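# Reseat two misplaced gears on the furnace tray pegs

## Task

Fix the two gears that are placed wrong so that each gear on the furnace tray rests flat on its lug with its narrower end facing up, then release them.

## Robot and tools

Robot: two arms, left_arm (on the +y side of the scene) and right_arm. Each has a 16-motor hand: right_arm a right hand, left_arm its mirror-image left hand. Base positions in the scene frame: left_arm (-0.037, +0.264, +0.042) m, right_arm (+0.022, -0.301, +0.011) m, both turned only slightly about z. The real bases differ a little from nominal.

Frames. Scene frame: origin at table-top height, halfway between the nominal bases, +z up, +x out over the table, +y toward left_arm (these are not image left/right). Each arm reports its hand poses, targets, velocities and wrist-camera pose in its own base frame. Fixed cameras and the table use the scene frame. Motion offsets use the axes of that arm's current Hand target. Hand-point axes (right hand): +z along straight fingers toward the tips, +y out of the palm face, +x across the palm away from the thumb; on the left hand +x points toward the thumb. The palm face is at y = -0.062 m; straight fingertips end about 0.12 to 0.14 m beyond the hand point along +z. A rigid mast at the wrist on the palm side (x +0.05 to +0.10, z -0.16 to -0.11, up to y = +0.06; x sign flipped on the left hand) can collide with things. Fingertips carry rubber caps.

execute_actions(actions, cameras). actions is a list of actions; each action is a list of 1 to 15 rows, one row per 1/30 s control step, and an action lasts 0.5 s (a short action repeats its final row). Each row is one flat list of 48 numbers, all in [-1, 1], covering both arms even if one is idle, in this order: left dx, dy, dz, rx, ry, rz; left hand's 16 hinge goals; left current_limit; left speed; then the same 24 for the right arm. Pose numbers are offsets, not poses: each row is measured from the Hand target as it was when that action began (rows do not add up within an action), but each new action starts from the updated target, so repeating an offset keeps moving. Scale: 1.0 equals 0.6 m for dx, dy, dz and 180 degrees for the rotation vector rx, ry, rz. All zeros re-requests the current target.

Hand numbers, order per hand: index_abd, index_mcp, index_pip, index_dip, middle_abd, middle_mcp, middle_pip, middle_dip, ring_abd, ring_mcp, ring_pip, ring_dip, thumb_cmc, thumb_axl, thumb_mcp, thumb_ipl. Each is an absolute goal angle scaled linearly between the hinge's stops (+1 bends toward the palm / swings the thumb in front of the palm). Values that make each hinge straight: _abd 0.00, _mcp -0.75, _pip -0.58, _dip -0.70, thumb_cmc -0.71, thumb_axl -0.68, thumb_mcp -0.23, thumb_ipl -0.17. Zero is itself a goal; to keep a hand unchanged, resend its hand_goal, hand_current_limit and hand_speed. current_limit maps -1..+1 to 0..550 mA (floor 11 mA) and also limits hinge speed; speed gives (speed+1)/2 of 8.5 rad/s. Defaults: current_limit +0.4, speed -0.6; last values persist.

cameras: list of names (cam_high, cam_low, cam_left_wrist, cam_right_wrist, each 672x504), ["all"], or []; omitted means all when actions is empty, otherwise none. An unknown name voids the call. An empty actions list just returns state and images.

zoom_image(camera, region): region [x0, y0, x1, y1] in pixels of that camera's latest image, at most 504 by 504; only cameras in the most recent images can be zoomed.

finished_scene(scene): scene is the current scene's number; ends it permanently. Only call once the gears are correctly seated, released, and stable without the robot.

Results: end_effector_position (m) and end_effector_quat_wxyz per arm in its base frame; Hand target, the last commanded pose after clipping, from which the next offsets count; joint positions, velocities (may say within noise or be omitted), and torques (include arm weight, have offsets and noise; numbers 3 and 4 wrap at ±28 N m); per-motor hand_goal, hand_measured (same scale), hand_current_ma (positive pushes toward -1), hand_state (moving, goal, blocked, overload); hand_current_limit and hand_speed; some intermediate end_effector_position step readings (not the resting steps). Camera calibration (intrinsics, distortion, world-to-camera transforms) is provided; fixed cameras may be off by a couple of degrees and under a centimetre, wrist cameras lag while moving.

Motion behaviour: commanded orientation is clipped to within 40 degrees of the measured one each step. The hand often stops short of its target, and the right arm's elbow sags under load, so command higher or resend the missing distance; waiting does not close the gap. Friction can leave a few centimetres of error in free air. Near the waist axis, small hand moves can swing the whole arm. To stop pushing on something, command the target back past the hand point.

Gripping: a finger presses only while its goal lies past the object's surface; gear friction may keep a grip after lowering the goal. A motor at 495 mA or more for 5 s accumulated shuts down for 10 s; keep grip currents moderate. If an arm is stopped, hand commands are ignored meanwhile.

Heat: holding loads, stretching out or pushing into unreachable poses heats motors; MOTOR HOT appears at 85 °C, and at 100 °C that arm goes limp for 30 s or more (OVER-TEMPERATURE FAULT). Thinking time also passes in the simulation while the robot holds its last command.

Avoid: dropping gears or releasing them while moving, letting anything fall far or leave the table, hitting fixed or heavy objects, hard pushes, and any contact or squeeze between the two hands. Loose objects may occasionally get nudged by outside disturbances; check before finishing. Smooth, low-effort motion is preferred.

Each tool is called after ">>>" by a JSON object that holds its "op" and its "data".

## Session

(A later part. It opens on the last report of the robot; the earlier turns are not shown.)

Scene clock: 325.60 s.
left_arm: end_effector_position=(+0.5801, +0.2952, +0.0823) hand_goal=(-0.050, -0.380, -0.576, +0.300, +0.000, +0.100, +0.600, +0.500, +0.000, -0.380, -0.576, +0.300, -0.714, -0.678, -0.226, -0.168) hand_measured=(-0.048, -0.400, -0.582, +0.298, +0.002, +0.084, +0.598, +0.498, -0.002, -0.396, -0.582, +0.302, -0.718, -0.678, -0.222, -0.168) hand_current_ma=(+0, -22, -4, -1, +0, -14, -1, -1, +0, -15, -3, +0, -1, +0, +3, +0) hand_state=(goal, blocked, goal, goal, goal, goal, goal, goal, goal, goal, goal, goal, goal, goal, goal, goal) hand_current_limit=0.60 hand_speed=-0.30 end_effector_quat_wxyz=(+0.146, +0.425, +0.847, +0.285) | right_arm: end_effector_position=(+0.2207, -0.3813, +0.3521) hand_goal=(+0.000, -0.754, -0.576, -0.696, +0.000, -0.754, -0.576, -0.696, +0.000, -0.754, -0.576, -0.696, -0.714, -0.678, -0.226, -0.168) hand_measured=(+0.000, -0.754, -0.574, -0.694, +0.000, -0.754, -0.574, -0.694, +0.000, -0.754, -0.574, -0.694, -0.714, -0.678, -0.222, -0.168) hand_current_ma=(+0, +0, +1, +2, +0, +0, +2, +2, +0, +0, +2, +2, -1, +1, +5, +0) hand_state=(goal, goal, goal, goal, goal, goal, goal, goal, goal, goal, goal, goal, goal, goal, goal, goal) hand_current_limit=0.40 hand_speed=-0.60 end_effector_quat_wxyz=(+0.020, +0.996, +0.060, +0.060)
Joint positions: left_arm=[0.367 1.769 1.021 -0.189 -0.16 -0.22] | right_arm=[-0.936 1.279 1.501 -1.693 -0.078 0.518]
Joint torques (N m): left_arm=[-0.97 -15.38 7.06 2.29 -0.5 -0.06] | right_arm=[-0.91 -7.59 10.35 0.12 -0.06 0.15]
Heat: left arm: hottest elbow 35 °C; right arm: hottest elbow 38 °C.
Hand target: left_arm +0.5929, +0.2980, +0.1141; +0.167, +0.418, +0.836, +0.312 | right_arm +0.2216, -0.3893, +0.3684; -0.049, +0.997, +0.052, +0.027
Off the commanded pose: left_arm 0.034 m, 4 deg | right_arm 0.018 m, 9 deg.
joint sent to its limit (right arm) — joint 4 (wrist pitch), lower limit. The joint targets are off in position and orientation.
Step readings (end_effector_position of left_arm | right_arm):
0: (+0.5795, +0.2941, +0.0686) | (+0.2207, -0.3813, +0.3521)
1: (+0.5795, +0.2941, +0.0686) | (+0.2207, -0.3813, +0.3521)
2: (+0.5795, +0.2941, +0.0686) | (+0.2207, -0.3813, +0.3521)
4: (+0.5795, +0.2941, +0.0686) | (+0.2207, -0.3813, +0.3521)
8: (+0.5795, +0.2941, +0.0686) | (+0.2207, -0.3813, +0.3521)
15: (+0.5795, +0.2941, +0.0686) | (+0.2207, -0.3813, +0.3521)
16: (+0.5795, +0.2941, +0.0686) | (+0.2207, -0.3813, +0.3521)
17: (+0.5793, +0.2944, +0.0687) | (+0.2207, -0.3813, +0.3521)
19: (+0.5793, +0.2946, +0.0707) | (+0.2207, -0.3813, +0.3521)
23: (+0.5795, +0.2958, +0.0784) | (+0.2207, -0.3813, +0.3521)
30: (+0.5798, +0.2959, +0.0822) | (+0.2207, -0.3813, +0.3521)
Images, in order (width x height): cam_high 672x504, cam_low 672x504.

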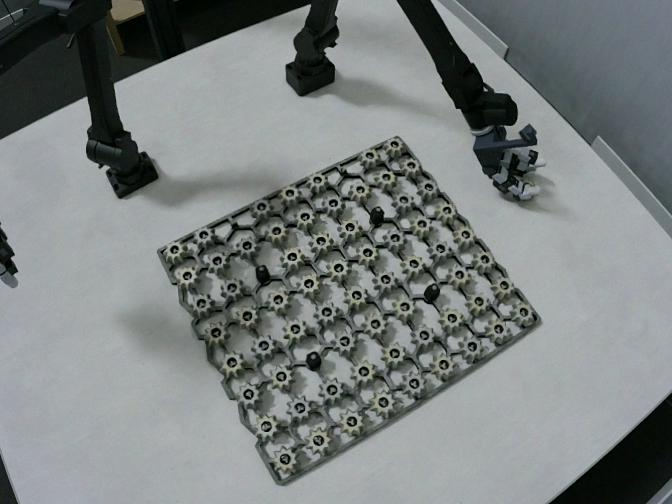

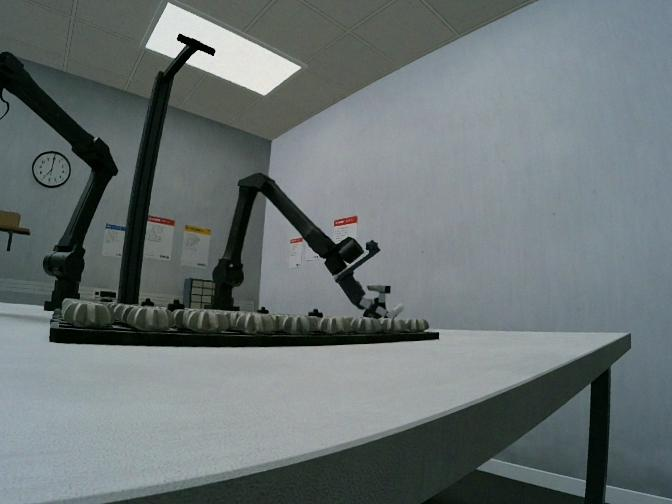

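>>> {"op": "execute_actions", "data": {"actions": [[[0,0.022,-0.025,0,0,0,-0.1,-0.38,-0.576,0.3,0,0.1,0.6,0.5,0.1,-0.38,-0.576,0.3,-0.714,-0.678,-0.226,-0.168,0.6,-0.6,0,0,0,0,0,0,0,-0.754,-0.576,-0.696,0,-0.754,-0.576,-0.696,0,-0.754,-0.576,-0.696,-0.714,-0.678,-0.226,-0.168,0.4,-0.6]],[[0,0.033,-0.0375,0,0,0,-0.1,-0.38,-0.576,0.3,0,0.1,0.6,0.5,0.1,-0.38,-0.576,0.3,-0.714,-0.678,-0.226,-0.168,0.6,-0.6,0,0,0,0,0,0,0,-0.754,-0.576,-0.696,0,-0.754,-0.576,-0.696,0,-0.754,-0.576,-0.696,-0.714,-0.678,-0.226,-0.168,0.4,-0.6]]], "cameras": ["cam_high", "cam_low"]}}

>>> {"op": "zoom_image", "data": {"camera": "cam_high", "region": [470, 120, 590, 220]}}

Scene clock: 327.27 s.
left_arm: end_effector_position=(+0.5735, +0.2927, +0.1237) hand_goal=(-0.100, -0.380, -0.576, +0.300, +0.000, +0.100, +0.600, +0.500, +0.100, -0.380, -0.576, +0.300, -0.714, -0.678, -0.226, -0.168) hand_measured=(-0.096, -0.400, -0.582, +0.298, +0.002, +0.084, +0.598, +0.498, +0.096, -0.396, -0.582, +0.302, -0.718, -0.678, -0.222, -0.168) hand_current_ma=(+1, -22, -4, -1, +0, -14, -1, -1, -1, -15, -3, +0, -1, +0, +3, +0) hand_state=(goal, goal, goal, goal, goal, goal, goal, goal, goal, goal, goal, goal, goal, goal, goal, goal) hand_current_limit=0.60 hand_speed=-0.60 end_effector_quat_wxyz=(+0.147, +0.425, +0.846, +0.286) | right_arm: end_effector_position=(+0.2207, -0.3813, +0.3521) hand_goal=(+0.000, -0.754, -0.576, -0.696, +0.000, -0.754, -0.576, -0.696, +0.000, -0.754, -0.576, -0.696, -0.714, -0.678, -0.226, -0.168) hand_measured=(+0.000, -0.754, -0.574, -0.694, +0.000, -0.754, -0.574, -0.694, +0.000, -0.754, -0.574, -0.694, -0.714, -0.678, -0.222, -0.168) hand_current_ma=(+0, +0, +1, +2, +0, +0, +2, +2, +0, +0, +2, +2, -1, +1, +5, +0) hand_state=(goal, goal, goal, goal, goal, goal, goal, goal, goal, goal, goal, goal, goal, goal, goal, goal) hand_current_limit=0.40 hand_speed=-0.60 end_effector_quat_wxyz=(+0.020, +0.996, +0.060, +0.060)
Joint positions: left_arm=[0.367 1.68 1.033 -0.287 -0.16 -0.22] | right_arm=[-0.936 1.279 1.501 -1.693 -0.078 0.518]
Joint torques (N m): left_arm=[-1.03 -14.33 9.96 1.21 -0.48 -0.04] | right_arm=[-0.85 -7.59 10.33 0.12 -0.06 0.16]
Heat: left arm: hottest elbow 35 °C; right arm: hottest elbow 38 °C.
Hand target: left_arm +0.5923, +0.2987, +0.1640; +0.167, +0.418, +0.836, +0.312 | right_arm +0.2216, -0.3893, +0.3684; -0.049, +0.997, +0.052, +0.027
Off the commanded pose: left_arm 0.045 m, 4 deg | right_arm 0.018 m, 9 deg.
joint sent to its limit (right arm) — joint 4 (wrist pitch), lower limit. The joint targets are off in position and orientation.
Step readings (end_effector_position of left_arm | right_arm):
0: (+0.5801, +0.2952, +0.0823) | (+0.2207, -0.3813, +0.3521)
1: (+0.5801, +0.2952, +0.0823) | (+0.2207, -0.3813, +0.3521)
2: (+0.5801, +0.2952, +0.0823) | (+0.2207, -0.3813, +0.3521)
4: (+0.5801, +0.2952, +0.0849) | (+0.2207, -0.3813, +0.3521)
8: (+0.5793, +0.2949, +0.0932) | (+0.2207, -0.3813, +0.3521)
15: (+0.5792, +0.2948, +0.1019) | (+0.2207, -0.3813, +0.3521)
16: (+0.5788, +0.2947, +0.1012) | (+0.2207, -0.3813, +0.3521)
17: (+0.5779, +0.2944, +0.1000) | (+0.2207, -0.3813, +0.3521)
19: (+0.5746, +0.2931, +0.0994) | (+0.2207, -0.3813, +0.3521)
23: (+0.5710, +0.2917, +0.1083) | (+0.2207, -0.3813, +0.3521)
30: (+0.5739, +0.2928, +0.1243) | (+0.2207, -0.3813, +0.3521)
Images, in order (width x height): cam_high 672x504, cam_low 672x504.

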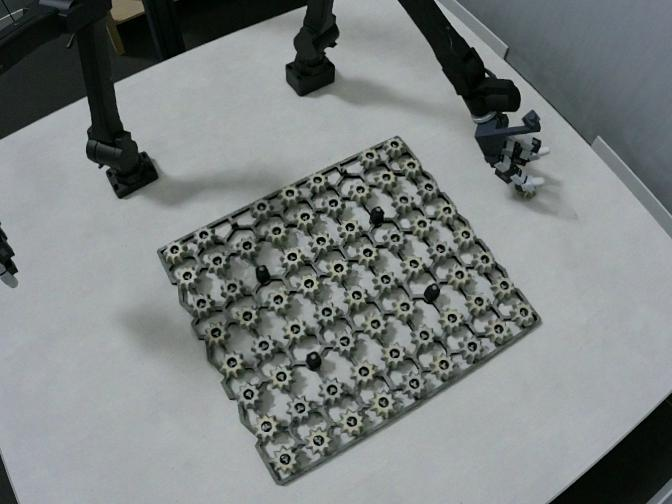

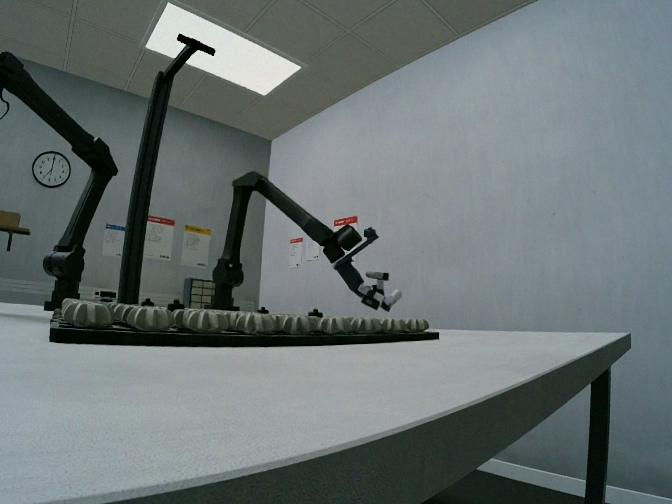

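Scaled by 4.200 from the camera's 672x504 image, which has a finer 960x720 frame.

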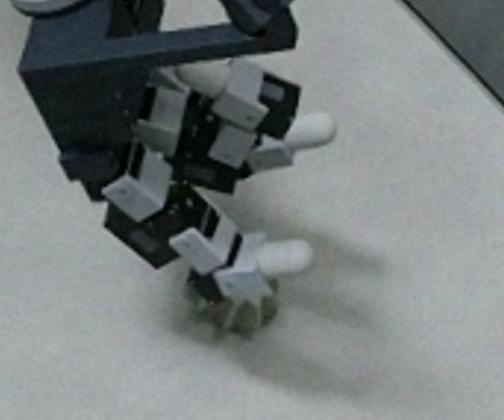

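>>> {"op": "execute_actions", "data": {"actions": [[[0,0.044,-0.05,0,0,0,-0.1,-0.38,-0.576,0.3,0,0.1,0.6,0.5,0.1,-0.38,-0.576,0.3,-0.714,-0.678,-0.226,-0.168,0.6,-0.6,0,0,0,0,0,0,0,-0.754,-0.576,-0.696,0,-0.754,-0.576,-0.696,0,-0.754,-0.576,-0.696,-0.714,-0.678,-0.226,-0.168,0.4,-0.6]],[[0,0.044,-0.05,0,0,0,-0.1,-0.38,-0.576,0.3,0,0.1,0.6,0.5,0.1,-0.38,-0.576,0.3,-0.714,-0.678,-0.226,-0.168,0.6,-0.6,0,0,0,0,0,0,0,-0.754,-0.576,-0.696,0,-0.754,-0.576,-0.696,0,-0.754,-0.576,-0.696,-0.714,-0.678,-0.226,-0.168,0.4,-0.6]]], "cameras": ["cam_high", "cam_left_wrist"]}}

>>> {"op": "zoom_image", "data": {"camera": "cam_high", "region": [470, 120, 590, 220]}}

Scene clock: 328.90 s.
left_arm: end_effector_position=(+0.5766, +0.2939, +0.2024) hand_goal=(-0.100, -0.380, -0.576, +0.300, +0.000, +0.100, +0.600, +0.500, +0.100, -0.380, -0.576, +0.300, -0.714, -0.678, -0.226, -0.168) hand_measured=(-0.096, -0.398, -0.582, +0.298, +0.002, +0.084, +0.598, +0.498, +0.096, -0.394, -0.582, +0.302, -0.718, -0.678, -0.222, -0.168) hand_current_ma=(+1, -20, -3, -1, +0, -14, -1, -1, -1, -13, -3, +0, -1, +0, +3, +0) hand_state=(goal, goal, goal, goal, goal, goal, goal, goal, goal, goal, goal, goal, goal, goal, goal, goal) hand_current_limit=0.60 hand_speed=-0.60 end_effector_quat_wxyz=(+0.147, +0.425, +0.846, +0.287) | right_arm: end_effector_position=(+0.2207, -0.3813, +0.3521) hand_goal=(+0.000, -0.754, -0.576, -0.696, +0.000, -0.754, -0.576, -0.696, +0.000, -0.754, -0.576, -0.696, -0.714, -0.678, -0.226, -0.168) hand_measured=(+0.000, -0.754, -0.574, -0.694, +0.000, -0.754, -0.574, -0.694, +0.000, -0.754, -0.574, -0.694, -0.714, -0.678, -0.222, -0.168) hand_current_ma=(+0, +0, +1, +2, +0, +0, +2, +2, +0, +0, +2, +2, -1, +1, +5, +0) hand_state=(goal, goal, goal, goal, goal, goal, goal, goal, goal, goal, goal, goal, goal, goal, goal, goal) hand_current_limit=0.40 hand_speed=-0.60 end_effector_quat_wxyz=(+0.020, +0.996, +0.060, +0.060)
Joint positions: left_arm=[0.367 1.577 1.142 -0.497 -0.16 -0.22] | right_arm=[-0.936 1.279 1.501 -1.693 -0.078 0.518]
Joint torques (N m): left_arm=[-0.5 -13.39 10.89 1.18 -0.41 -0.02] | right_arm=[-0.79 -7.59 10.32 0.1 -0.06 0.15]
Heat: left arm: hottest elbow 35 °C; right arm: hottest elbow 38 °C.
Hand target: left_arm +0.5914, +0.2997, +0.2439; +0.167, +0.418, +0.836, +0.312 | right_arm +0.2216, -0.3893, +0.3684; -0.049, +0.997, +0.052, +0.027
Off the commanded pose: left_arm 0.044 m, 4 deg | right_arm 0.018 m, 9 deg.
joint sent to its limit (right arm) — joint 4 (wrist pitch), lower limit. The joint targets are off in position and orientation.
Step readings (end_effector_position of left_arm | right_arm):
0: (+0.5735, +0.2927, +0.1237) | (+0.2207, -0.3813, +0.3521)
1: (+0.5733, +0.2926, +0.1234) | (+0.2207, -0.3813, +0.3521)
2: (+0.5731, +0.2925, +0.1231) | (+0.2207, -0.3813, +0.3521)
4: (+0.5708, +0.2916, +0.1244) | (+0.2207, -0.3813, +0.3521)
8: (+0.5697, +0.2912, +0.1411) | (+0.2207, -0.3813, +0.3521)
15: (+0.5761, +0.2937, +0.1668) | (+0.2207, -0.3813, +0.3521)
16: (+0.5764, +0.2938, +0.1673) | (+0.2207, -0.3813, +0.3521)
17: (+0.5759, +0.2936, +0.1667) | (+0.2207, -0.3813, +0.3521)
19: (+0.5736, +0.2927, +0.1658) | (+0.2207, -0.3813, +0.3521)
23: (+0.5721, +0.2921, +0.1776) | (+0.2207, -0.3813, +0.3521)
30: (+0.5770, +0.2940, +0.2028) | (+0.2207, -0.3813, +0.3521)
camera_calibration:
cam_left_wrist: T_world_to_cam=[[0.0625342, -0.923698, -0.377984, 0.277631], [-0.943857, -0.177826, 0.27841, 0.487767], [-0.324382, 0.339353, -0.882959, 0.387891], [0, 0, 0, 1]] pos_world=[0.568846, 0.211553, 0.311633]
Images, in order (width x height): cam_high 672x504, cam_left_wrist 672x504.

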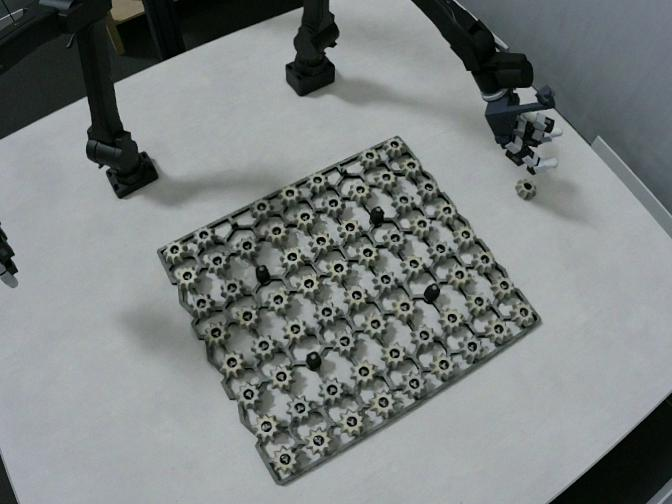

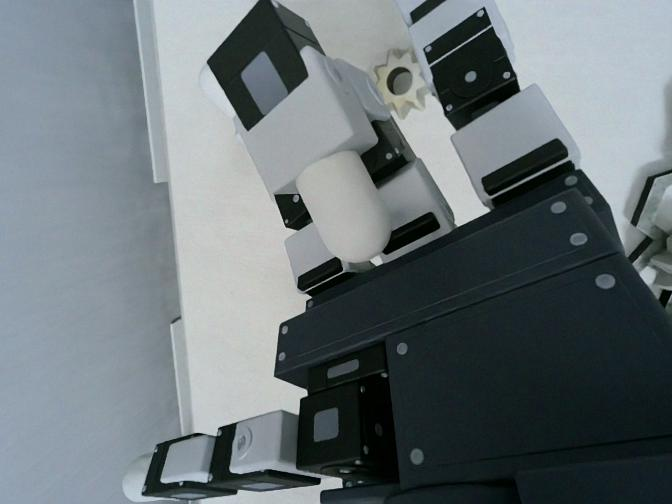

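Scaled by 4.200 from the camera's 672x504 image, which has a finer 960x720 frame.

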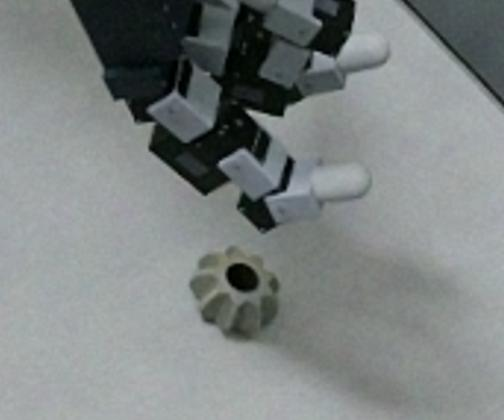

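>>> {"op": "execute_actions", "data": {"actions": [[[0,0.0133,0.0208,0.0385,0,0,-0.1,-0.5,-0.576,0.0,0,0.1,0.6,0.5,0.1,-0.5,-0.576,0.0,-0.714,-0.678,-0.226,-0.168,0.6,-0.6,0,0,0,0,0,0,0,-0.754,-0.576,-0.696,0,-0.754,-0.576,-0.696,0,-0.754,-0.576,-0.696,-0.714,-0.678,-0.226,-0.168,0.4,-0.6]],[[0,0.0158,0.019,0.0385,0,0,-0.1,-0.754,-0.576,-0.4,0,0.1,0.6,0.5,0.1,-0.754,-0.576,-0.4,-0.714,-0.678,-0.226,-0.168,0.6,-0.6,0,0,0,0,0,0,0,-0.754,-0.576,-0.696,0,-0.754,-0.576,-0.696,0,-0.754,-0.576,-0.696,-0.714,-0.678,-0.226,-0.168,0.4,-0.6]],[[0,0.018,0.017,0.0385,0,0,-0.1,-0.754,-0.576,-0.696,0,0.1,0.6,0.5,0.1,-0.754,-0.576,-0.696,-0.714,-0.678,-0.226,-0.168,0.6,-0.6,0,0,0,0,0,0,0,-0.754,-0.576,-0.696,0,-0.754,-0.576,-0.696,0,-0.754,-0.576,-0.696,-0.714,-0.678,-0.226,-0.168,0.4,-0.6]],[[0,0.02,0.0147,0.0385,0,0,-0.1,-0.754,-0.576,-0.696,0,0.1,0.6,0.5,0.1,-0.754,-0.576,-0.696,-0.714,-0.678,-0.226,-0.168,0.6,-0.6,0,0,0,0,0,0,0,-0.754,-0.576,-0.696,0,-0.754,-0.576,-0.696,0,-0.754,-0.576,-0.696,-0.714,-0.678,-0.226,-0.168,0.4,-0.6]],[[0,0.0215,0.0122,0.0385,0,0,-0.1,-0.754,-0.576,-0.696,0,0.1,0.6,0.5,0.1,-0.754,-0.576,-0.696,-0.714,-0.678,-0.226,-0.168,0.6,-0.6,0,0,0,0,0,0,0,-0.754,-0.576,-0.696,0,-0.754,-0.576,-0.696,0,-0.754,-0.576,-0.696,-0.714,-0.678,-0.226,-0.168,0.4,-0.6]],[[0,0.0228,0.0095,0.0385,0,0,-0.1,-0.754,-0.576,-0.696,0,0.1,0.6,0.5,0.1,-0.754,-0.576,-0.696,-0.714,-0.678,-0.226,-0.168,0.6,-0.6,0,0,0,0,0,0,0,-0.754,-0.576,-0.696,0,-0.754,-0.576,-0.696,0,-0.754,-0.576,-0.696,-0.714,-0.678,-0.226,-0.168,0.4,-0.6]]], "cameras": ["cam_high", "cam_left_wrist"]}}

Scene clock: 333.43 s.
left_arm: end_effector_position=(+0.6535, +0.3372, +0.1878) hand_goal=(-0.100, -0.754, -0.576, -0.696, +0.000, +0.100, +0.600, +0.500, +0.100, -0.754, -0.576, -0.696, -0.714, -0.678, -0.226, -0.168) hand_measured=(-0.098, -0.754, -0.578, -0.694, +0.002, +0.084, +0.598, +0.498, +0.096, -0.754, -0.578, -0.694, -0.716, -0.678, -0.222, -0.168) hand_current_ma=(+1, +0, -1, +1, +0, -14, -1, -1, -1, +0, -1, +1, +0, +0, +3, +0) hand_state=(goal, goal, goal, goal, goal, goal, goal, goal, goal, goal, goal, goal, goal, goal, goal, goal) hand_current_limit=0.60 hand_speed=-0.60 end_effector_quat_wxyz=(-0.009, +0.450, +0.893, -0.026) | right_arm: end_effector_position=(+0.2207, -0.3813, +0.3521) hand_goal=(+0.000, -0.754, -0.576, -0.696, +0.000, -0.754, -0.576, -0.696, +0.000, -0.754, -0.576, -0.696, -0.714, -0.678, -0.226, -0.168) hand_measured=(+0.000, -0.754, -0.574, -0.694, +0.000, -0.754, -0.574, -0.694, +0.000, -0.754, -0.574, -0.694, -0.714, -0.678, -0.222, -0.168) hand_current_ma=(+0, +0, +1, +2, +0, +0, +2, +2, +0, +0, +2, +2, -1, +1, +5, +0) hand_state=(goal, goal, goal, goal, goal, goal, goal, goal, goal, goal, goal, goal, goal, goal, goal, goal) hand_current_limit=0.40 hand_speed=-0.60 end_effector_quat_wxyz=(+0.020, +0.996, +0.060, +0.060)
Joint positions: left_arm=[0.427 2.159 2.242 -1.706 0.018 -0.21] | right_arm=[-0.936 1.279 1.501 -1.693 -0.078 0.518]
Joint torques (N m): left_arm=[0.32 -19.84 10.73 0.08 -0.13 0.05] | right_arm=[-0.79 -7.59 10.33 0.12 -0.05 0.15]
Heat: left arm: hottest elbow 35 °C; right arm: hottest elbow 38 °C.
Hand target: left_arm +0.6605, +0.3503, +0.2197; +0.007, +0.450, +0.893, -0.005 | right_arm +0.2216, -0.3893, +0.3684; -0.049, +0.997, +0.052, +0.027
Off the commanded pose: left_arm 0.035 m, 3 deg | right_arm 0.018 m, 9 deg.
joint sent to its limit (left arm) — joint 4 (wrist pitch), lower limit. The joint targets are off in position, not in orientation.
joint sent to its limit (right arm) — joint 4 (wrist pitch), lower limit. The joint targets are off in position and orientation.
Step readings (end_effector_position of left_arm | right_arm):
0: (+0.5766, +0.2939, +0.2024) | (+0.2207, -0.3813, +0.3521)
1: (+0.5766, +0.2936, +0.2020) | (+0.2207, -0.3813, +0.3521)
2: (+0.5768, +0.2931, +0.2017) | (+0.2207, -0.3813, +0.3521)
4: (+0.5783, +0.2926, +0.2014) | (+0.2207, -0.3813, +0.3521)
8: (+0.5870, +0.2940, +0.2060) | (+0.2207, -0.3813, +0.3521)
15: (+0.5903, +0.2947, +0.2080) | (+0.2207, -0.3813, +0.3521)
16: (+0.5898, +0.2946, +0.2074) | (+0.2207, -0.3813, +0.3521)
17: (+0.5896, +0.2945, +0.2054) | (+0.2207, -0.3813, +0.3521)
19: (+0.5931, +0.2944, +0.2033) | (+0.2207, -0.3813, +0.3521)
23: (+0.6018, +0.2992, +0.2018) | (+0.2207, -0.3813, +0.3521)
30: (+0.6004, +0.3036, +0.1986) | (+0.2207, -0.3813, +0.3521)
31: (+0.6007, +0.3037, +0.1997) | (+0.2207, -0.3813, +0.3521)
32: (+0.6005, +0.3036, +0.1988) | (+0.2207, -0.3813, +0.3521)
34: (+0.6033, +0.3047, +0.1996) | (+0.2207, -0.3813, +0.3521)
38: (+0.6137, +0.3093, +0.2015) | (+0.2207, -0.3813, +0.3521)
45: (+0.6143, +0.3101, +0.1961) | (+0.2207, -0.3813, +0.3521)
46: (+0.6141, +0.3100, +0.1965) | (+0.2207, -0.3813, +0.3521)
47: (+0.6139, +0.3099, +0.1956) | (+0.2207, -0.3813, +0.3521)
49: (+0.6168, +0.3103, +0.1952) | (+0.2207, -0.3813, +0.3521)
53: (+0.6273, +0.3165, +0.1974) | (+0.2207, -0.3813, +0.3521)
60: (+0.6249, +0.3219, +0.1927) | (+0.2207, -0.3813, +0.3521)
61: (+0.6249, +0.3216, +0.1926) | (+0.2207, -0.3813, +0.3521)
62: (+0.6245, +0.3218, +0.1916) | (+0.2207, -0.3813, +0.3521)
64: (+0.6275, +0.3237, +0.1932) | (+0.2207, -0.3813, +0.3521)
68: (+0.6378, +0.3289, +0.1955) | (+0.2207, -0.3813, +0.3521)
75: (+0.6371, +0.3316, +0.1887) | (+0.2207, -0.3813, +0.3521)
76: (+0.6373, +0.3317, +0.1883) | (+0.2207, -0.3813, +0.3521)
77: (+0.6373, +0.3308, +0.1888) | (+0.2207, -0.3813, +0.3521)
79: (+0.6411, +0.3319, +0.1905) | (+0.2207, -0.3813, +0.3521)
83: (+0.6516, +0.3358, +0.1940) | (+0.2207, -0.3813, +0.3521)
90: (+0.6529, +0.3369, +0.1862) | (+0.2207, -0.3813, +0.3521)
camera_calibration:
cam_left_wrist: T_world_to_cam=[[-0.0417808, -0.998267, 0.0414314, 0.321878], [-0.631519, 0.0585194, 0.773149, 0.195409], [-0.774234, 0.00613805, -0.63287, 0.744562], [0, 0, 0, 1]] pos_world=[0.713318, 0.305315, 0.306794]
Images, in order (width x height): cam_high 672x504, cam_left_wrist 672x504.

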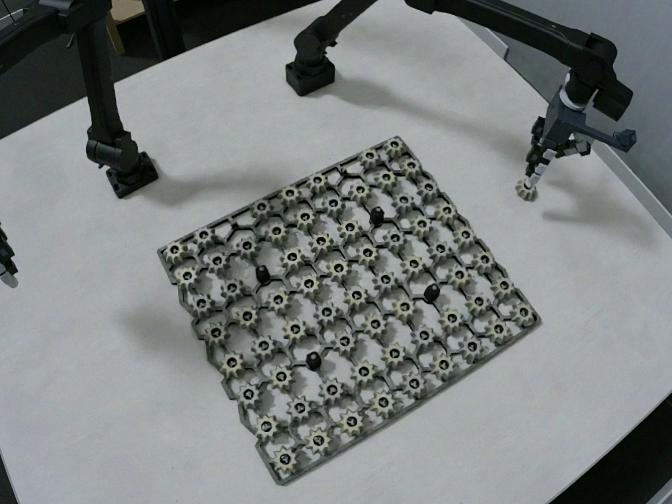

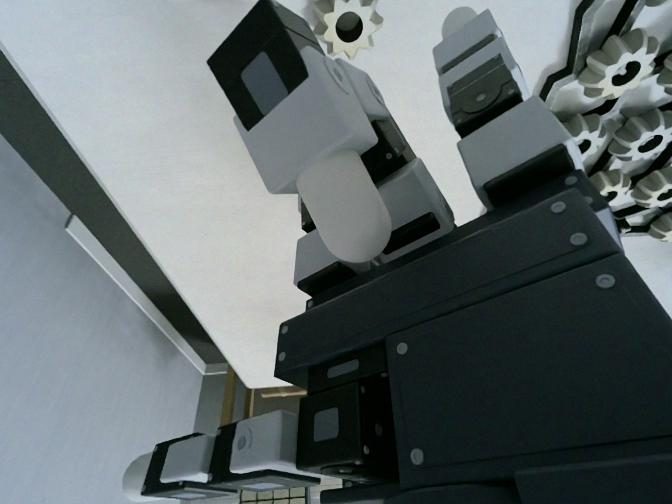

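>>> {"op": "zoom_image", "data": {"camera": "cam_left_wrist", "region": [290, 0, 490, 130]}}

Scaled by 2.520 from the camera's 672x504 image, which has a finer 960x720 frame.

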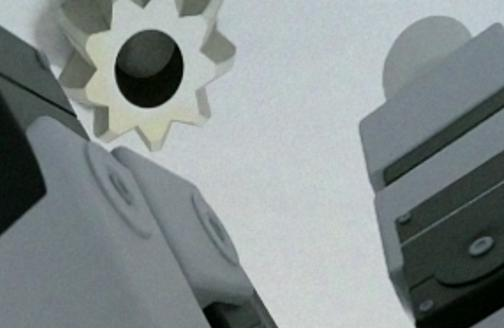

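>>> {"op": "zoom_image", "data": {"camera": "cam_left_wrist", "region": [305, 0, 405, 70]}}

Scaled by 5.040 from the camera's 672x504 image, which has a finer 960x720 frame.

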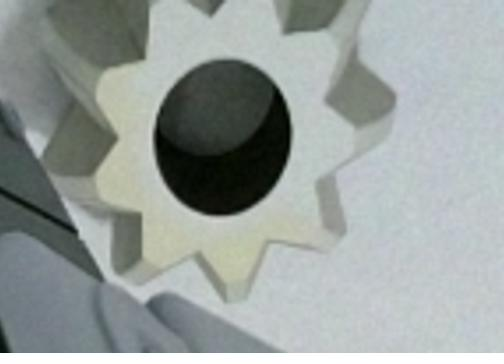

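>>> {"op": "execute_actions", "data": {"actions": [[[0,0,0.05,0,0,0.0089,-0.1,-0.754,-0.576,-0.696,0,0.1,0.6,0.5,0.1,-0.754,-0.576,-0.696,-0.714,-0.678,-0.226,-0.168,0.6,-0.6,0,0,0,0,0,0,0,-0.754,-0.576,-0.696,0,-0.754,-0.576,-0.696,0,-0.754,-0.576,-0.696,-0.714,-0.678,-0.226,-0.168,0.4,-0.6]],[[0,0,0.05,0,0,0,-0.1,-0.754,-0.576,-0.696,0,0.1,0.6,0.5,0.1,-0.754,-0.576,-0.696,-0.714,-0.678,-0.226,-0.168,0.6,-0.6,0,0,0,0,0,0,0,-0.754,-0.576,-0.696,0,-0.754,-0.576,-0.696,0,-0.754,-0.576,-0.696,-0.714,-0.678,-0.226,-0.168,0.4,-0.6]]], "cameras": ["cam_left_wrist"]}}

>>> {"op": "zoom_image", "data": {"camera": "cam_left_wrist", "region": [290, 0, 490, 130]}}

Scene clock: 336.47 s.
left_arm: end_effector_position=(+0.6566, +0.3383, +0.1379) hand_goal=(-0.100, -0.754, -0.576, -0.696, +0.000, +0.100, +0.600, +0.500, +0.100, -0.754, -0.576, -0.696, -0.714, -0.678, -0.226, -0.168) hand_measured=(-0.098, -0.754, -0.578, -0.694, +0.002, +0.084, +0.598, +0.498, +0.096, -0.754, -0.578, -0.694, -0.716, -0.678, -0.222, -0.168) hand_current_ma=(+1, +0, -1, +1, +0, -14, -1, -1, -1, +0, -1, +1, +0, +0, +3, +0) hand_state=(goal, goal, goal, goal, goal, goal, goal, goal, goal, goal, goal, goal, goal, goal, goal, goal) hand_current_limit=0.60 hand_speed=-0.60 end_effector_quat_wxyz=(-0.008, +0.461, +0.887, -0.026) | right_arm: end_effector_position=(+0.2207, -0.3813, +0.3521) hand_goal=(+0.000, -0.754, -0.576, -0.696, +0.000, -0.754, -0.576, -0.696, +0.000, -0.754, -0.576, -0.696, -0.714, -0.678, -0.226, -0.168) hand_measured=(+0.000, -0.754, -0.574, -0.694, +0.000, -0.754, -0.574, -0.694, +0.000, -0.754, -0.574, -0.694, -0.714, -0.678, -0.222, -0.168) hand_current_ma=(+0, +0, +1, +2, +0, +0, +2, +2, +0, +0, +2, +2, -1, +1, +5, +0) hand_state=(goal, goal, goal, goal, goal, goal, goal, goal, goal, goal, goal, goal, goal, goal, goal, goal) hand_current_limit=0.40 hand_speed=-0.60 end_effector_quat_wxyz=(+0.020, +0.996, +0.060, +0.060)
Joint positions: left_arm=[0.43 2.163 2.119 -1.578 0.02 -0.181] | right_arm=[-0.936 1.279 1.501 -1.693 -0.078 0.518]
Joint torques (N m): left_arm=[0.5 -20.89 7.6 0.84 -0.13 0.03] | right_arm=[-0.85 -7.53 10.35 0.1 -0.06 0.15]
Heat: left arm: hottest elbow 35 °C; right arm: hottest elbow 38 °C.
Hand target: left_arm +0.6610, +0.3494, +0.1597; +0.007, +0.463, +0.886, -0.005 | right_arm +0.2216, -0.3893, +0.3684; -0.049, +0.997, +0.052, +0.027
Off the commanded pose: left_arm 0.025 m, 3 deg | right_arm 0.018 m, 9 deg.
joint sent to its limit (right arm) — joint 4 (wrist pitch), lower limit. The joint targets are off in position and orientation.
Step readings (end_effector_position of left_arm | right_arm):
0: (+0.6535, +0.3372, +0.1878) | (+0.2207, -0.3813, +0.3521)
1: (+0.6535, +0.3372, +0.1878) | (+0.2207, -0.3813, +0.3521)
2: (+0.6537, +0.3370, +0.1878) | (+0.2207, -0.3813, +0.3521)
4: (+0.6553, +0.3386, +0.1878) | (+0.2207, -0.3813, +0.3521)
8: (+0.6584, +0.3389, +0.1813) | (+0.2207, -0.3813, +0.3521)
15: (+0.6574, +0.3388, +0.1738) | (+0.2207, -0.3813, +0.3521)
16: (+0.6574, +0.3388, +0.1738) | (+0.2207, -0.3813, +0.3521)
17: (+0.6583, +0.3391, +0.1728) | (+0.2207, -0.3813, +0.3521)
19: (+0.6591, +0.3395, +0.1659) | (+0.2207, -0.3813, +0.3521)
23: (+0.6560, +0.3380, +0.1452) | (+0.2207, -0.3813, +0.3521)
30: (+0.6563, +0.3381, +0.1384) | (+0.2207, -0.3813, +0.3521)
camera_calibration:
cam_left_wrist: T_world_to_cam=[[-0.0677726, -0.996737, 0.0438401, 0.34129], [-0.631196, 0.0768647, 0.771805, 0.22958], [-0.772657, 0.0246355, -0.634346, 0.708351], [0, 0, 0, 1]] pos_world=[0.715352, 0.30508, 0.257186]
Images, in order (width x height): cam_left_wrist 672x504.

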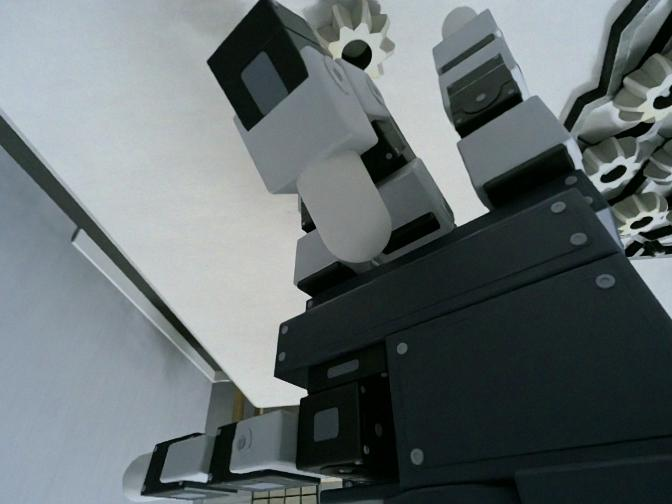

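Scaled by 2.520 from the camera's 672x504 image, which has a finer 960x720 frame.

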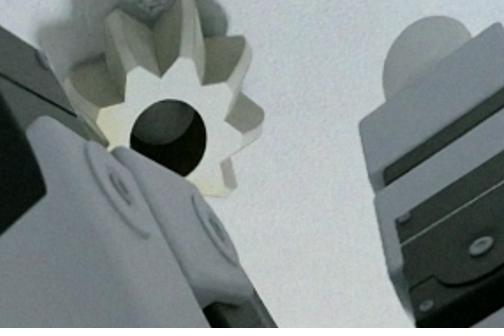

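>>> {"op": "execute_actions", "data": {"actions": [[[0.0108,0.015,0.012,-0.0167,0,0,-0.1,-0.754,-0.576,-0.696,0,0.1,0.6,0.5,0.1,-0.754,-0.576,-0.696,-0.714,-0.678,-0.226,-0.168,0.6,-0.6,0,0,0,0,0,0,0,-0.754,-0.576,-0.696,0,-0.754,-0.576,-0.696,0,-0.754,-0.576,-0.696,-0.714,-0.678,-0.226,-0.168,0.4,-0.6]]], "cameras": ["cam_left_wrist"]}}

>>> {"op": "zoom_image", "data": {"camera": "cam_left_wrist", "region": [290, 0, 490, 130]}}

Scene clock: 338.03 s.
left_arm: end_effector_position=(+0.6574, +0.3548, +0.1209) hand_goal=(-0.100, -0.754, -0.576, -0.696, +0.000, +0.100, +0.600, +0.500, +0.100, -0.754, -0.576, -0.696, -0.714, -0.678, -0.226, -0.168) hand_measured=(-0.098, -0.754, -0.578, -0.694, +0.002, +0.084, +0.598, +0.498, +0.096, -0.754, -0.578, -0.694, -0.716, -0.678, -0.222, -0.168) hand_current_ma=(+1, +0, -1, +1, +0, -14, -1, -1, -1, +0, -1, +1, +0, +0, +3, +0) hand_state=(goal, goal, goal, goal, goal, goal, goal, goal, goal, goal, goal, goal, goal, goal, goal, goal) hand_current_limit=0.60 hand_speed=-0.60 end_effector_quat_wxyz=(+0.003, +0.457, +0.890, -0.010) | right_arm: end_effector_position=(+0.2207, -0.3813, +0.3521) hand_goal=(+0.000, -0.754, -0.576, -0.696, +0.000, -0.754, -0.576, -0.696, +0.000, -0.754, -0.576, -0.696, -0.714, -0.678, -0.226, -0.168) hand_measured=(+0.000, -0.754, -0.574, -0.694, +0.000, -0.754, -0.574, -0.694, +0.000, -0.754, -0.574, -0.694, -0.714, -0.678, -0.222, -0.168) hand_current_ma=(+0, +0, +1, +2, +0, +0, +2, +2, +0, +0, +2, +2, -1, +1, +5, +0) hand_state=(goal, goal, goal, goal, goal, goal, goal, goal, goal, goal, goal, goal, goal, goal, goal, goal) hand_current_limit=0.40 hand_speed=-0.60 end_effector_quat_wxyz=(+0.020, +0.996, +0.060, +0.060)
Joint positions: left_arm=[0.45 2.162 2.064 -1.485 0.017 -0.172] | right_arm=[-0.936 1.279 1.501 -1.693 -0.078 0.518]
Joint torques (N m): left_arm=[0.15 -22.24 7.45 0.94 -0.35 0.04] | right_arm=[-0.85 -7.53 10.32 0.13 -0.04 0.15]
Heat: left arm: hottest elbow 35 °C; right arm: hottest elbow 39 °C.
Hand target: left_arm +0.6648, +0.3598, +0.1524; +0.019, +0.462, +0.886, +0.018 | right_arm +0.2216, -0.3893, +0.3684; -0.049, +0.997, +0.052, +0.027
Off the commanded pose: left_arm 0.033 m, 4 deg | right_arm 0.018 m, 9 deg.
joint sent to its limit (right arm) — joint 4 (wrist pitch), lower limit. The joint targets are off in position and orientation.
Step readings (end_effector_position of left_arm | right_arm):
0: (+0.6566, +0.3383, +0.1379) | (+0.2207, -0.3813, +0.3521)
1: (+0.6566, +0.3383, +0.1379) | (+0.2207, -0.3813, +0.3521)
2: (+0.6577, +0.3387, +0.1371) | (+0.2207, -0.3813, +0.3521)
4: (+0.6610, +0.3401, +0.1340) | (+0.2207, -0.3813, +0.3521)
8: (+0.6613, +0.3440, +0.1243) | (+0.2207, -0.3813, +0.3521)
15: (+0.6593, +0.3495, +0.1206) | (+0.2207, -0.3813, +0.3521)
camera_calibration:
cam_left_wrist: T_world_to_cam=[[-0.0582936, -0.998054, 0.0221189, 0.35543], [-0.658553, 0.0550972, 0.750515, 0.270253], [-0.750273, 0.0291838, -0.660483, 0.684519], [0, 0, 0, 1]] pos_world=[0.712271, 0.319871, 0.241423]
Images, in order (width x height): cam_left_wrist 672x504.

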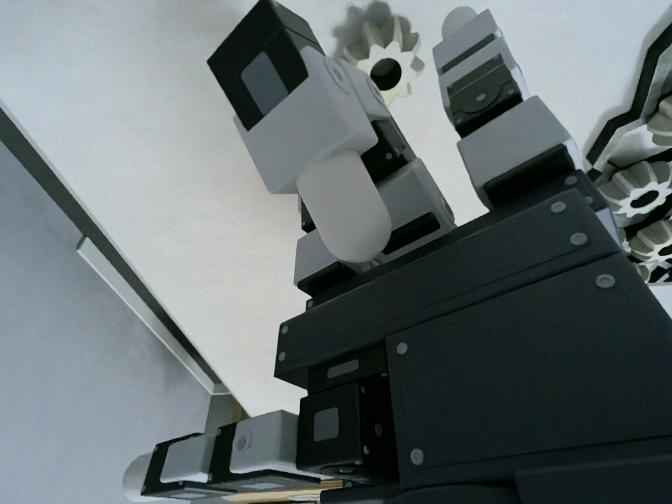

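Scaled by 2.520 from the camera's 672x504 image, which has a finer 960x720 frame.

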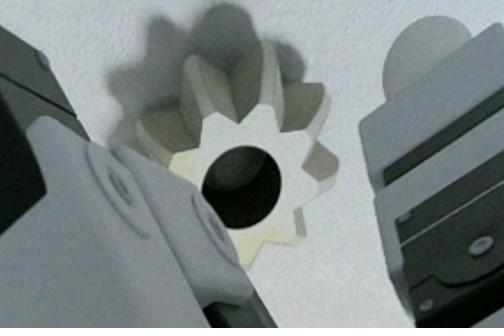

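>>> {"op": "execute_actions", "data": {"actions": [[[-0.0075,-0.001,0.02,-0.003,0,0,-0.1,-0.754,-0.576,-0.696,0,0.1,0.6,0.5,0.1,-0.754,-0.576,-0.696,-0.714,-0.678,-0.226,-0.168,0.6,-0.6,0,0,0,0,0,0,0,-0.754,-0.576,-0.696,0,-0.754,-0.576,-0.696,0,-0.754,-0.576,-0.696,-0.714,-0.678,-0.226,-0.168,0.4,-0.6]]], "cameras": ["cam_left_wrist"]}}

>>> {"op": "zoom_image", "data": {"camera": "cam_left_wrist", "region": [290, 0, 490, 130]}}

Scene clock: 339.13 s.
left_arm: end_effector_position=(+0.6573, +0.3550, +0.1096) hand_goal=(-0.100, -0.754, -0.576, -0.696, +0.000, +0.100, +0.600, +0.500, +0.100, -0.754, -0.576, -0.696, -0.714, -0.678, -0.226, -0.168) hand_measured=(-0.098, -0.754, -0.578, -0.694, +0.002, +0.084, +0.598, +0.498, +0.096, -0.754, -0.578, -0.694, -0.716, -0.678, -0.222, -0.168) hand_current_ma=(+1, +0, -1, +1, +0, -14, -1, -1, -1, +0, -1, +1, +0, +0, +3, +0) hand_state=(goal, goal, goal, goal, goal, goal, goal, goal, goal, goal, goal, goal, goal, goal, goal, goal) hand_current_limit=0.60 hand_speed=-0.60 end_effector_quat_wxyz=(+0.005, +0.457, +0.890, -0.005) | right_arm: end_effector_position=(+0.2207, -0.3813, +0.3521) hand_goal=(+0.000, -0.754, -0.576, -0.696, +0.000, -0.754, -0.576, -0.696, +0.000, -0.754, -0.576, -0.696, -0.714, -0.678, -0.226, -0.168) hand_measured=(+0.000, -0.754, -0.574, -0.694, +0.000, -0.754, -0.574, -0.694, +0.000, -0.754, -0.574, -0.694, -0.714, -0.678, -0.222, -0.168) hand_current_ma=(+0, +0, +1, +2, +0, +0, +2, +2, +0, +0, +2, +2, -1, +1, +5, +0) hand_state=(goal, goal, goal, goal, goal, goal, goal, goal, goal, goal, goal, goal, goal, goal, goal, goal) hand_current_limit=0.40 hand_speed=-0.60 end_effector_quat_wxyz=(+0.020, +0.996, +0.060, +0.060)
Joint positions: left_arm=[0.45 2.159 2.027 -1.442 0.015 -0.172] | right_arm=[-0.936 1.279 1.501 -1.693 -0.078 0.518]
Joint torques (N m): left_arm=[-0.44 -22.18 7.42 0.94 -0.37 -0.03] | right_arm=[-0.79 -7.53 10.37 0.09 -0.05 0.16]
Heat: left arm: hottest elbow 35 °C; right arm: hottest elbow 39 °C.
Hand target: left_arm +0.6675, +0.3559, +0.1405; +0.022, +0.462, +0.886, +0.023 | right_arm +0.2216, -0.3893, +0.3684; -0.049, +0.997, +0.052, +0.027
Off the commanded pose: left_arm 0.032 m, 4 deg | right_arm 0.018 m, 9 deg.
joint sent to its limit (right arm) — joint 4 (wrist pitch), lower limit. The joint targets are off in position and orientation.
Step readings (end_effector_position of left_arm | right_arm):
0: (+0.6574, +0.3548, +0.1209) | (+0.2207, -0.3813, +0.3521)
1: (+0.6574, +0.3548, +0.1209) | (+0.2207, -0.3813, +0.3521)
2: (+0.6577, +0.3549, +0.1198) | (+0.2207, -0.3813, +0.3521)
4: (+0.6584, +0.3553, +0.1189) | (+0.2207, -0.3813, +0.3521)
8: (+0.6576, +0.3552, +0.1114) | (+0.2207, -0.3813, +0.3521)
15: (+0.6573, +0.3550, +0.1096) | (+0.2207, -0.3813, +0.3521)
camera_calibration:
cam_left_wrist: T_world_to_cam=[[-0.0584662, -0.998155, 0.0163641, 0.356702], [-0.66429, 0.051136, 0.745724, 0.284337], [-0.745185, 0.0327291, -0.666054, 0.673044], [0, 0, 0, 1]] pos_world=[0.711279, 0.319476, 0.23041]
Images, in order (width x height): cam_left_wrist 672x504.

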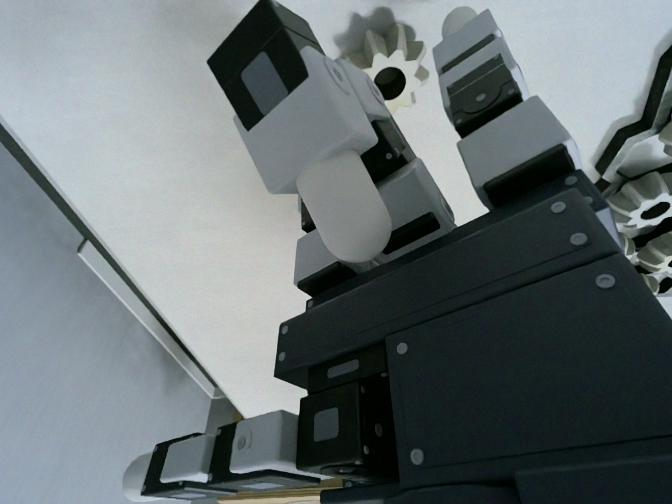

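Scaled by 2.520 from the camera's 672x504 image, which has a finer 960x720 frame.

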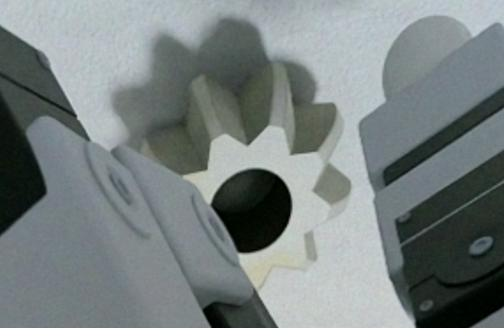

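>>> {"op": "execute_actions", "data": {"actions": [[[-0.0125,-0.008,0.012,0,0,0,-0.1,-0.754,-0.576,-0.696,0,0.1,0.6,0.5,0.1,-0.754,-0.576,-0.696,-0.714,-0.678,-0.226,-0.168,0.6,-0.6,0,0,0,0,0,0,0,-0.754,-0.576,-0.696,0,-0.754,-0.576,-0.696,0,-0.754,-0.576,-0.696,-0.714,-0.678,-0.226,-0.168,0.4,-0.6]]]}}

Scene clock: 340.37 s.
left_arm: end_effector_position=(+0.6571, +0.3486, +0.0987) hand_goal=(-0.100, -0.754, -0.576, -0.696, +0.000, +0.100, +0.600, +0.500, +0.100, -0.754, -0.576, -0.696, -0.714, -0.678, -0.226, -0.168) hand_measured=(-0.098, -0.754, -0.578, -0.694, +0.002, +0.084, +0.598, +0.498, +0.096, -0.754, -0.578, -0.694, -0.716, -0.678, -0.222, -0.168) hand_current_ma=(+1, +0, -1, +1, +0, -14, -1, -1, -1, +0, -1, +1, +0, +0, +3, +0) hand_state=(goal, goal, goal, goal, goal, goal, goal, goal, goal, goal, goal, goal, goal, goal, goal, goal) hand_current_limit=0.60 hand_speed=-0.60 end_effector_quat_wxyz=(+0.004, +0.460, +0.888, -0.007) | right_arm: end_effector_position=(+0.2207, -0.3813, +0.3521) hand_goal=(+0.000, -0.754, -0.576, -0.696, +0.000, -0.754, -0.576, -0.696, +0.000, -0.754, -0.576, -0.696, -0.714, -0.678, -0.226, -0.168) hand_measured=(+0.000, -0.754, -0.574, -0.694, +0.000, -0.754, -0.574, -0.694, +0.000, -0.754, -0.574, -0.694, -0.714, -0.678, -0.222, -0.168) hand_current_ma=(+0, +0, +1, +2, +0, +0, +2, +2, +0, +0, +2, +2, -1, +1, +5, +0) hand_state=(goal, goal, goal, goal, goal, goal, goal, goal, goal, goal, goal, goal, goal, goal, goal, goal) hand_current_limit=0.40 hand_speed=-0.60 end_effector_quat_wxyz=(+0.020, +0.996, +0.060, +0.060)
Joint positions: left_arm=[0.442 2.157 1.997 -1.417 0.015 -0.172] | right_arm=[-0.936 1.279 1.501 -1.693 -0.078 0.518]
Joint torques (N m): left_arm=[-1.03 -22.77 7.31 0.88 -0.35 -0.12] | right_arm=[-0.91 -7.59 10.33 0.12 -0.06 0.15]
Heat: left arm: hottest elbow 35 °C; right arm: hottest elbow 39 °C.
Hand target: left_arm +0.6683, +0.3471, +0.1331; +0.022, +0.462, +0.886, +0.023 | right_arm +0.2216, -0.3893, +0.3684; -0.049, +0.997, +0.052, +0.027
Off the commanded pose: left_arm 0.036 m, 4 deg | right_arm 0.018 m, 9 deg.
joint sent to its limit (right arm) — joint 4 (wrist pitch), lower limit. The joint targets are off in position and orientation.
Step readings (end_effector_position of left_arm | right_arm):
0: (+0.6573, +0.3550, +0.1096) | (+0.2207, -0.3813, +0.3521)
1: (+0.6576, +0.3552, +0.1098) | (+0.2207, -0.3813, +0.3521)
2: (+0.6575, +0.3552, +0.1092) | (+0.2207, -0.3813, +0.3521)
4: (+0.6571, +0.3550, +0.1068) | (+0.2207, -0.3813, +0.3521)
8: (+0.6556, +0.3530, +0.1011) | (+0.2207, -0.3813, +0.3521)
15: (+0.6566, +0.3496, +0.0987) | (+0.2207, -0.3813, +0.3521)

>>> {"op": "execute_actions", "data": {"actions": [[[0,0,0.0165,0,0,0,-0.1,-0.754,-0.576,-0.696,0,0.1,0.6,0.5,0.1,-0.754,-0.576,-0.696,-0.714,-0.678,-0.226,-0.168,0.6,-0.6,0,0,0,0,0,0,0,-0.754,-0.576,-0.696,0,-0.754,-0.576,-0.696,0,-0.754,-0.576,-0.696,-0.714,-0.678,-0.226,-0.168,0.4,-0.6]]], "cameras": ["cam_left_wrist"]}}

>>> {"op": "zoom_image", "data": {"camera": "cam_left_wrist", "region": [290, 0, 490, 130]}}

Scene clock: 341.37 s.
left_arm: end_effector_position=(+0.6575, +0.3488, +0.0928) hand_goal=(-0.100, -0.754, -0.576, -0.696, +0.000, +0.100, +0.600, +0.500, +0.100, -0.754, -0.576, -0.696, -0.714, -0.678, -0.226, -0.168) hand_measured=(-0.098, -0.754, -0.578, -0.694, +0.002, +0.084, +0.598, +0.498, +0.096, -0.754, -0.578, -0.694, -0.716, -0.678, -0.222, -0.168) hand_current_ma=(+1, +0, -1, +1, +0, -14, -1, -1, -1, +0, -1, +1, +0, +0, +3, +0) hand_state=(goal, goal, goal, goal, goal, goal, goal, goal, goal, goal, goal, goal, goal, goal, goal, goal) hand_current_limit=0.60 hand_speed=-0.60 end_effector_quat_wxyz=(+0.006, +0.460, +0.888, -0.005) | right_arm: end_effector_position=(+0.2207, -0.3813, +0.3521) hand_goal=(+0.000, -0.754, -0.576, -0.696, +0.000, -0.754, -0.576, -0.696, +0.000, -0.754, -0.576, -0.696, -0.714, -0.678, -0.226, -0.168) hand_measured=(+0.000, -0.754, -0.574, -0.694, +0.000, -0.754, -0.574, -0.694, +0.000, -0.754, -0.574, -0.694, -0.714, -0.678, -0.222, -0.168) hand_current_ma=(+0, +0, +1, +2, +0, +0, +2, +2, +0, +0, +2, +2, -1, +1, +5, +0) hand_state=(goal, goal, goal, goal, goal, goal, goal, goal, goal, goal, goal, goal, goal, goal, goal, goal) hand_current_limit=0.40 hand_speed=-0.60 end_effector_quat_wxyz=(+0.020, +0.996, +0.060, +0.060)
Joint positions: left_arm=[0.442 2.157 1.98 -1.394 0.015 -0.172] | right_arm=[-0.936 1.279 1.501 -1.693 -0.078 0.518]
Joint torques (N m): left_arm=[-1.08 -22.01 7.34 1.05 -0.37 -0.11] | right_arm=[-0.91 -7.53 10.33 0.09 -0.06 0.15]
Heat: left arm: hottest elbow 35 °C; right arm: hottest elbow 39 °C.
Hand target: left_arm +0.6688, +0.3473, +0.1232; +0.022, +0.462, +0.886, +0.023 | right_arm +0.2216, -0.3893, +0.3684; -0.049, +0.997, +0.052, +0.027
Off the commanded pose: left_arm 0.032 m, 4 deg | right_arm 0.018 m, 9 deg.
joint sent to its limit (right arm) — joint 4 (wrist pitch), lower limit. The joint targets are off in position and orientation.
Step readings (end_effector_position of left_arm | right_arm):
0: (+0.6571, +0.3486, +0.0987) | (+0.2207, -0.3813, +0.3521)
1: (+0.6574, +0.3488, +0.0988) | (+0.2207, -0.3813, +0.3521)
2: (+0.6574, +0.3487, +0.0982) | (+0.2207, -0.3813, +0.3521)
4: (+0.6583, +0.3492, +0.0985) | (+0.2207, -0.3813, +0.3521)
8: (+0.6573, +0.3487, +0.0938) | (+0.2207, -0.3813, +0.3521)
15: (+0.6572, +0.3487, +0.0927) | (+0.2207, -0.3813, +0.3521)
camera_calibration:
cam_left_wrist: T_world_to_cam=[[-0.0661231, -0.997689, 0.0156044, 0.355653], [-0.664882, 0.055716, 0.744867, 0.296193], [-0.744015, 0.0388779, -0.66703, 0.659313], [0, 0, 0, 1]] pos_world=[0.71099, 0.312696, 0.213607]
Images, in order (width x height): cam_left_wrist 672x504.

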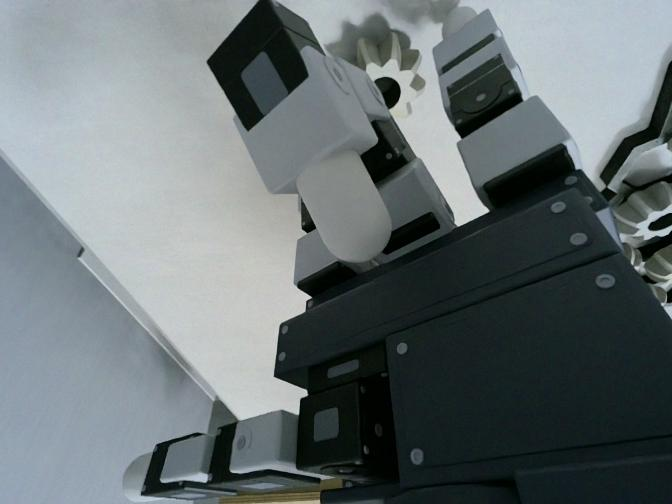

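Scaled by 2.520 from the camera's 672x504 image, which has a finer 960x720 frame.

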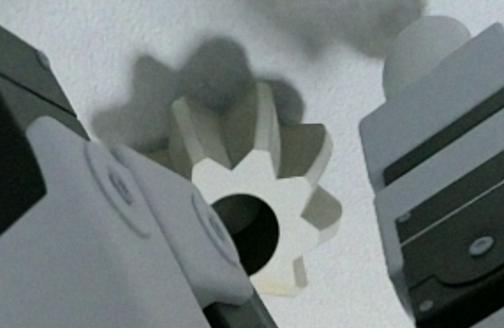

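>>> {"op": "execute_actions", "data": {"actions": [[[-0.002,0,0.014,0,0,0,-0.1,-0.754,-0.576,-0.696,0,0.1,0.6,0.5,0.1,-0.754,-0.576,-0.696,-0.714,-0.678,-0.226,-0.168,0.6,-0.6,0,0,0,0,0,0,0,-0.754,-0.576,-0.696,0,-0.754,-0.576,-0.696,0,-0.754,-0.576,-0.696,-0.714,-0.678,-0.226,-0.168,0.4,-0.6]]]}}

Scene clock: 343.43 s.
left_arm: end_effector_position=(+0.6587, +0.3494, +0.0911) hand_goal=(-0.100, -0.754, -0.576, -0.696, +0.000, +0.100, +0.600, +0.500, +0.100, -0.754, -0.576, -0.696, -0.714, -0.678, -0.226, -0.168) hand_measured=(-0.098, -0.754, -0.578, -0.694, +0.002, +0.084, +0.598, +0.498, +0.096, -0.754, -0.578, -0.694, -0.716, -0.678, -0.222, -0.168) hand_current_ma=(+1, +0, +0, +1, +0, -14, -1, -1, -1, +0, -1, +1, +0, +0, +3, +0) hand_state=(goal, goal, goal, goal, goal, goal, goal, goal, goal, goal, goal, goal, goal, goal, goal, goal) hand_current_limit=0.60 hand_speed=-0.60 end_effector_quat_wxyz=(+0.009, +0.460, +0.888, -0.001) | right_arm: end_effector_position=(+0.2207, -0.3813, +0.3521) hand_goal=(+0.000, -0.754, -0.576, -0.696, +0.000, -0.754, -0.576, -0.696, +0.000, -0.754, -0.576, -0.696, -0.714, -0.678, -0.226, -0.168) hand_measured=(+0.000, -0.754, -0.574, -0.694, +0.000, -0.754, -0.574, -0.694, +0.000, -0.754, -0.574, -0.694, -0.714, -0.678, -0.222, -0.168) hand_current_ma=(+0, +0, +1, +2, +0, +0, +2, +2, +0, +0, +2, +2, -1, +1, +5, +0) hand_state=(goal, goal, goal, goal, goal, goal, goal, goal, goal, goal, goal, goal, goal, goal, goal, goal) hand_current_limit=0.40 hand_speed=-0.60 end_effector_quat_wxyz=(+0.020, +0.996, +0.060, +0.060)
Joint positions: left_arm=[0.442 2.156 1.971 -1.377 0.015 -0.172] | right_arm=[-0.936 1.279 1.501 -1.693 -0.078 0.518]
Joint torques (N m): left_arm=[-1.08 -21.48 7.23 0.99 -0.35 -0.11] | right_arm=[-0.91 -7.47 10.32 0.08 -0.06 0.16]
Heat: left arm: hottest elbow 35 °C; right arm: hottest elbow 39 °C.
Hand target: left_arm +0.6700, +0.3465, +0.1149; +0.022, +0.462, +0.886, +0.023 | right_arm +0.2216, -0.3893, +0.3684; -0.049, +0.997, +0.052, +0.027
Off the commanded pose: left_arm 0.026 m, 3 deg | right_arm 0.018 m, 9 deg.
joint sent to its limit (right arm) — joint 4 (wrist pitch), lower limit. The joint targets are off in position and orientation.
Step readings (end_effector_position of left_arm | right_arm):
0: (+0.6575, +0.3488, +0.0928) | (+0.2207, -0.3813, +0.3521)
1: (+0.6575, +0.3488, +0.0928) | (+0.2207, -0.3813, +0.3521)
2: (+0.6579, +0.3490, +0.0940) | (+0.2207, -0.3813, +0.3521)
4: (+0.6584, +0.3492, +0.0931) | (+0.2207, -0.3813, +0.3521)
8: (+0.6580, +0.3490, +0.0897) | (+0.2207, -0.3813, +0.3521)
15: (+0.6587, +0.3494, +0.0911) | (+0.2207, -0.3813, +0.3521)


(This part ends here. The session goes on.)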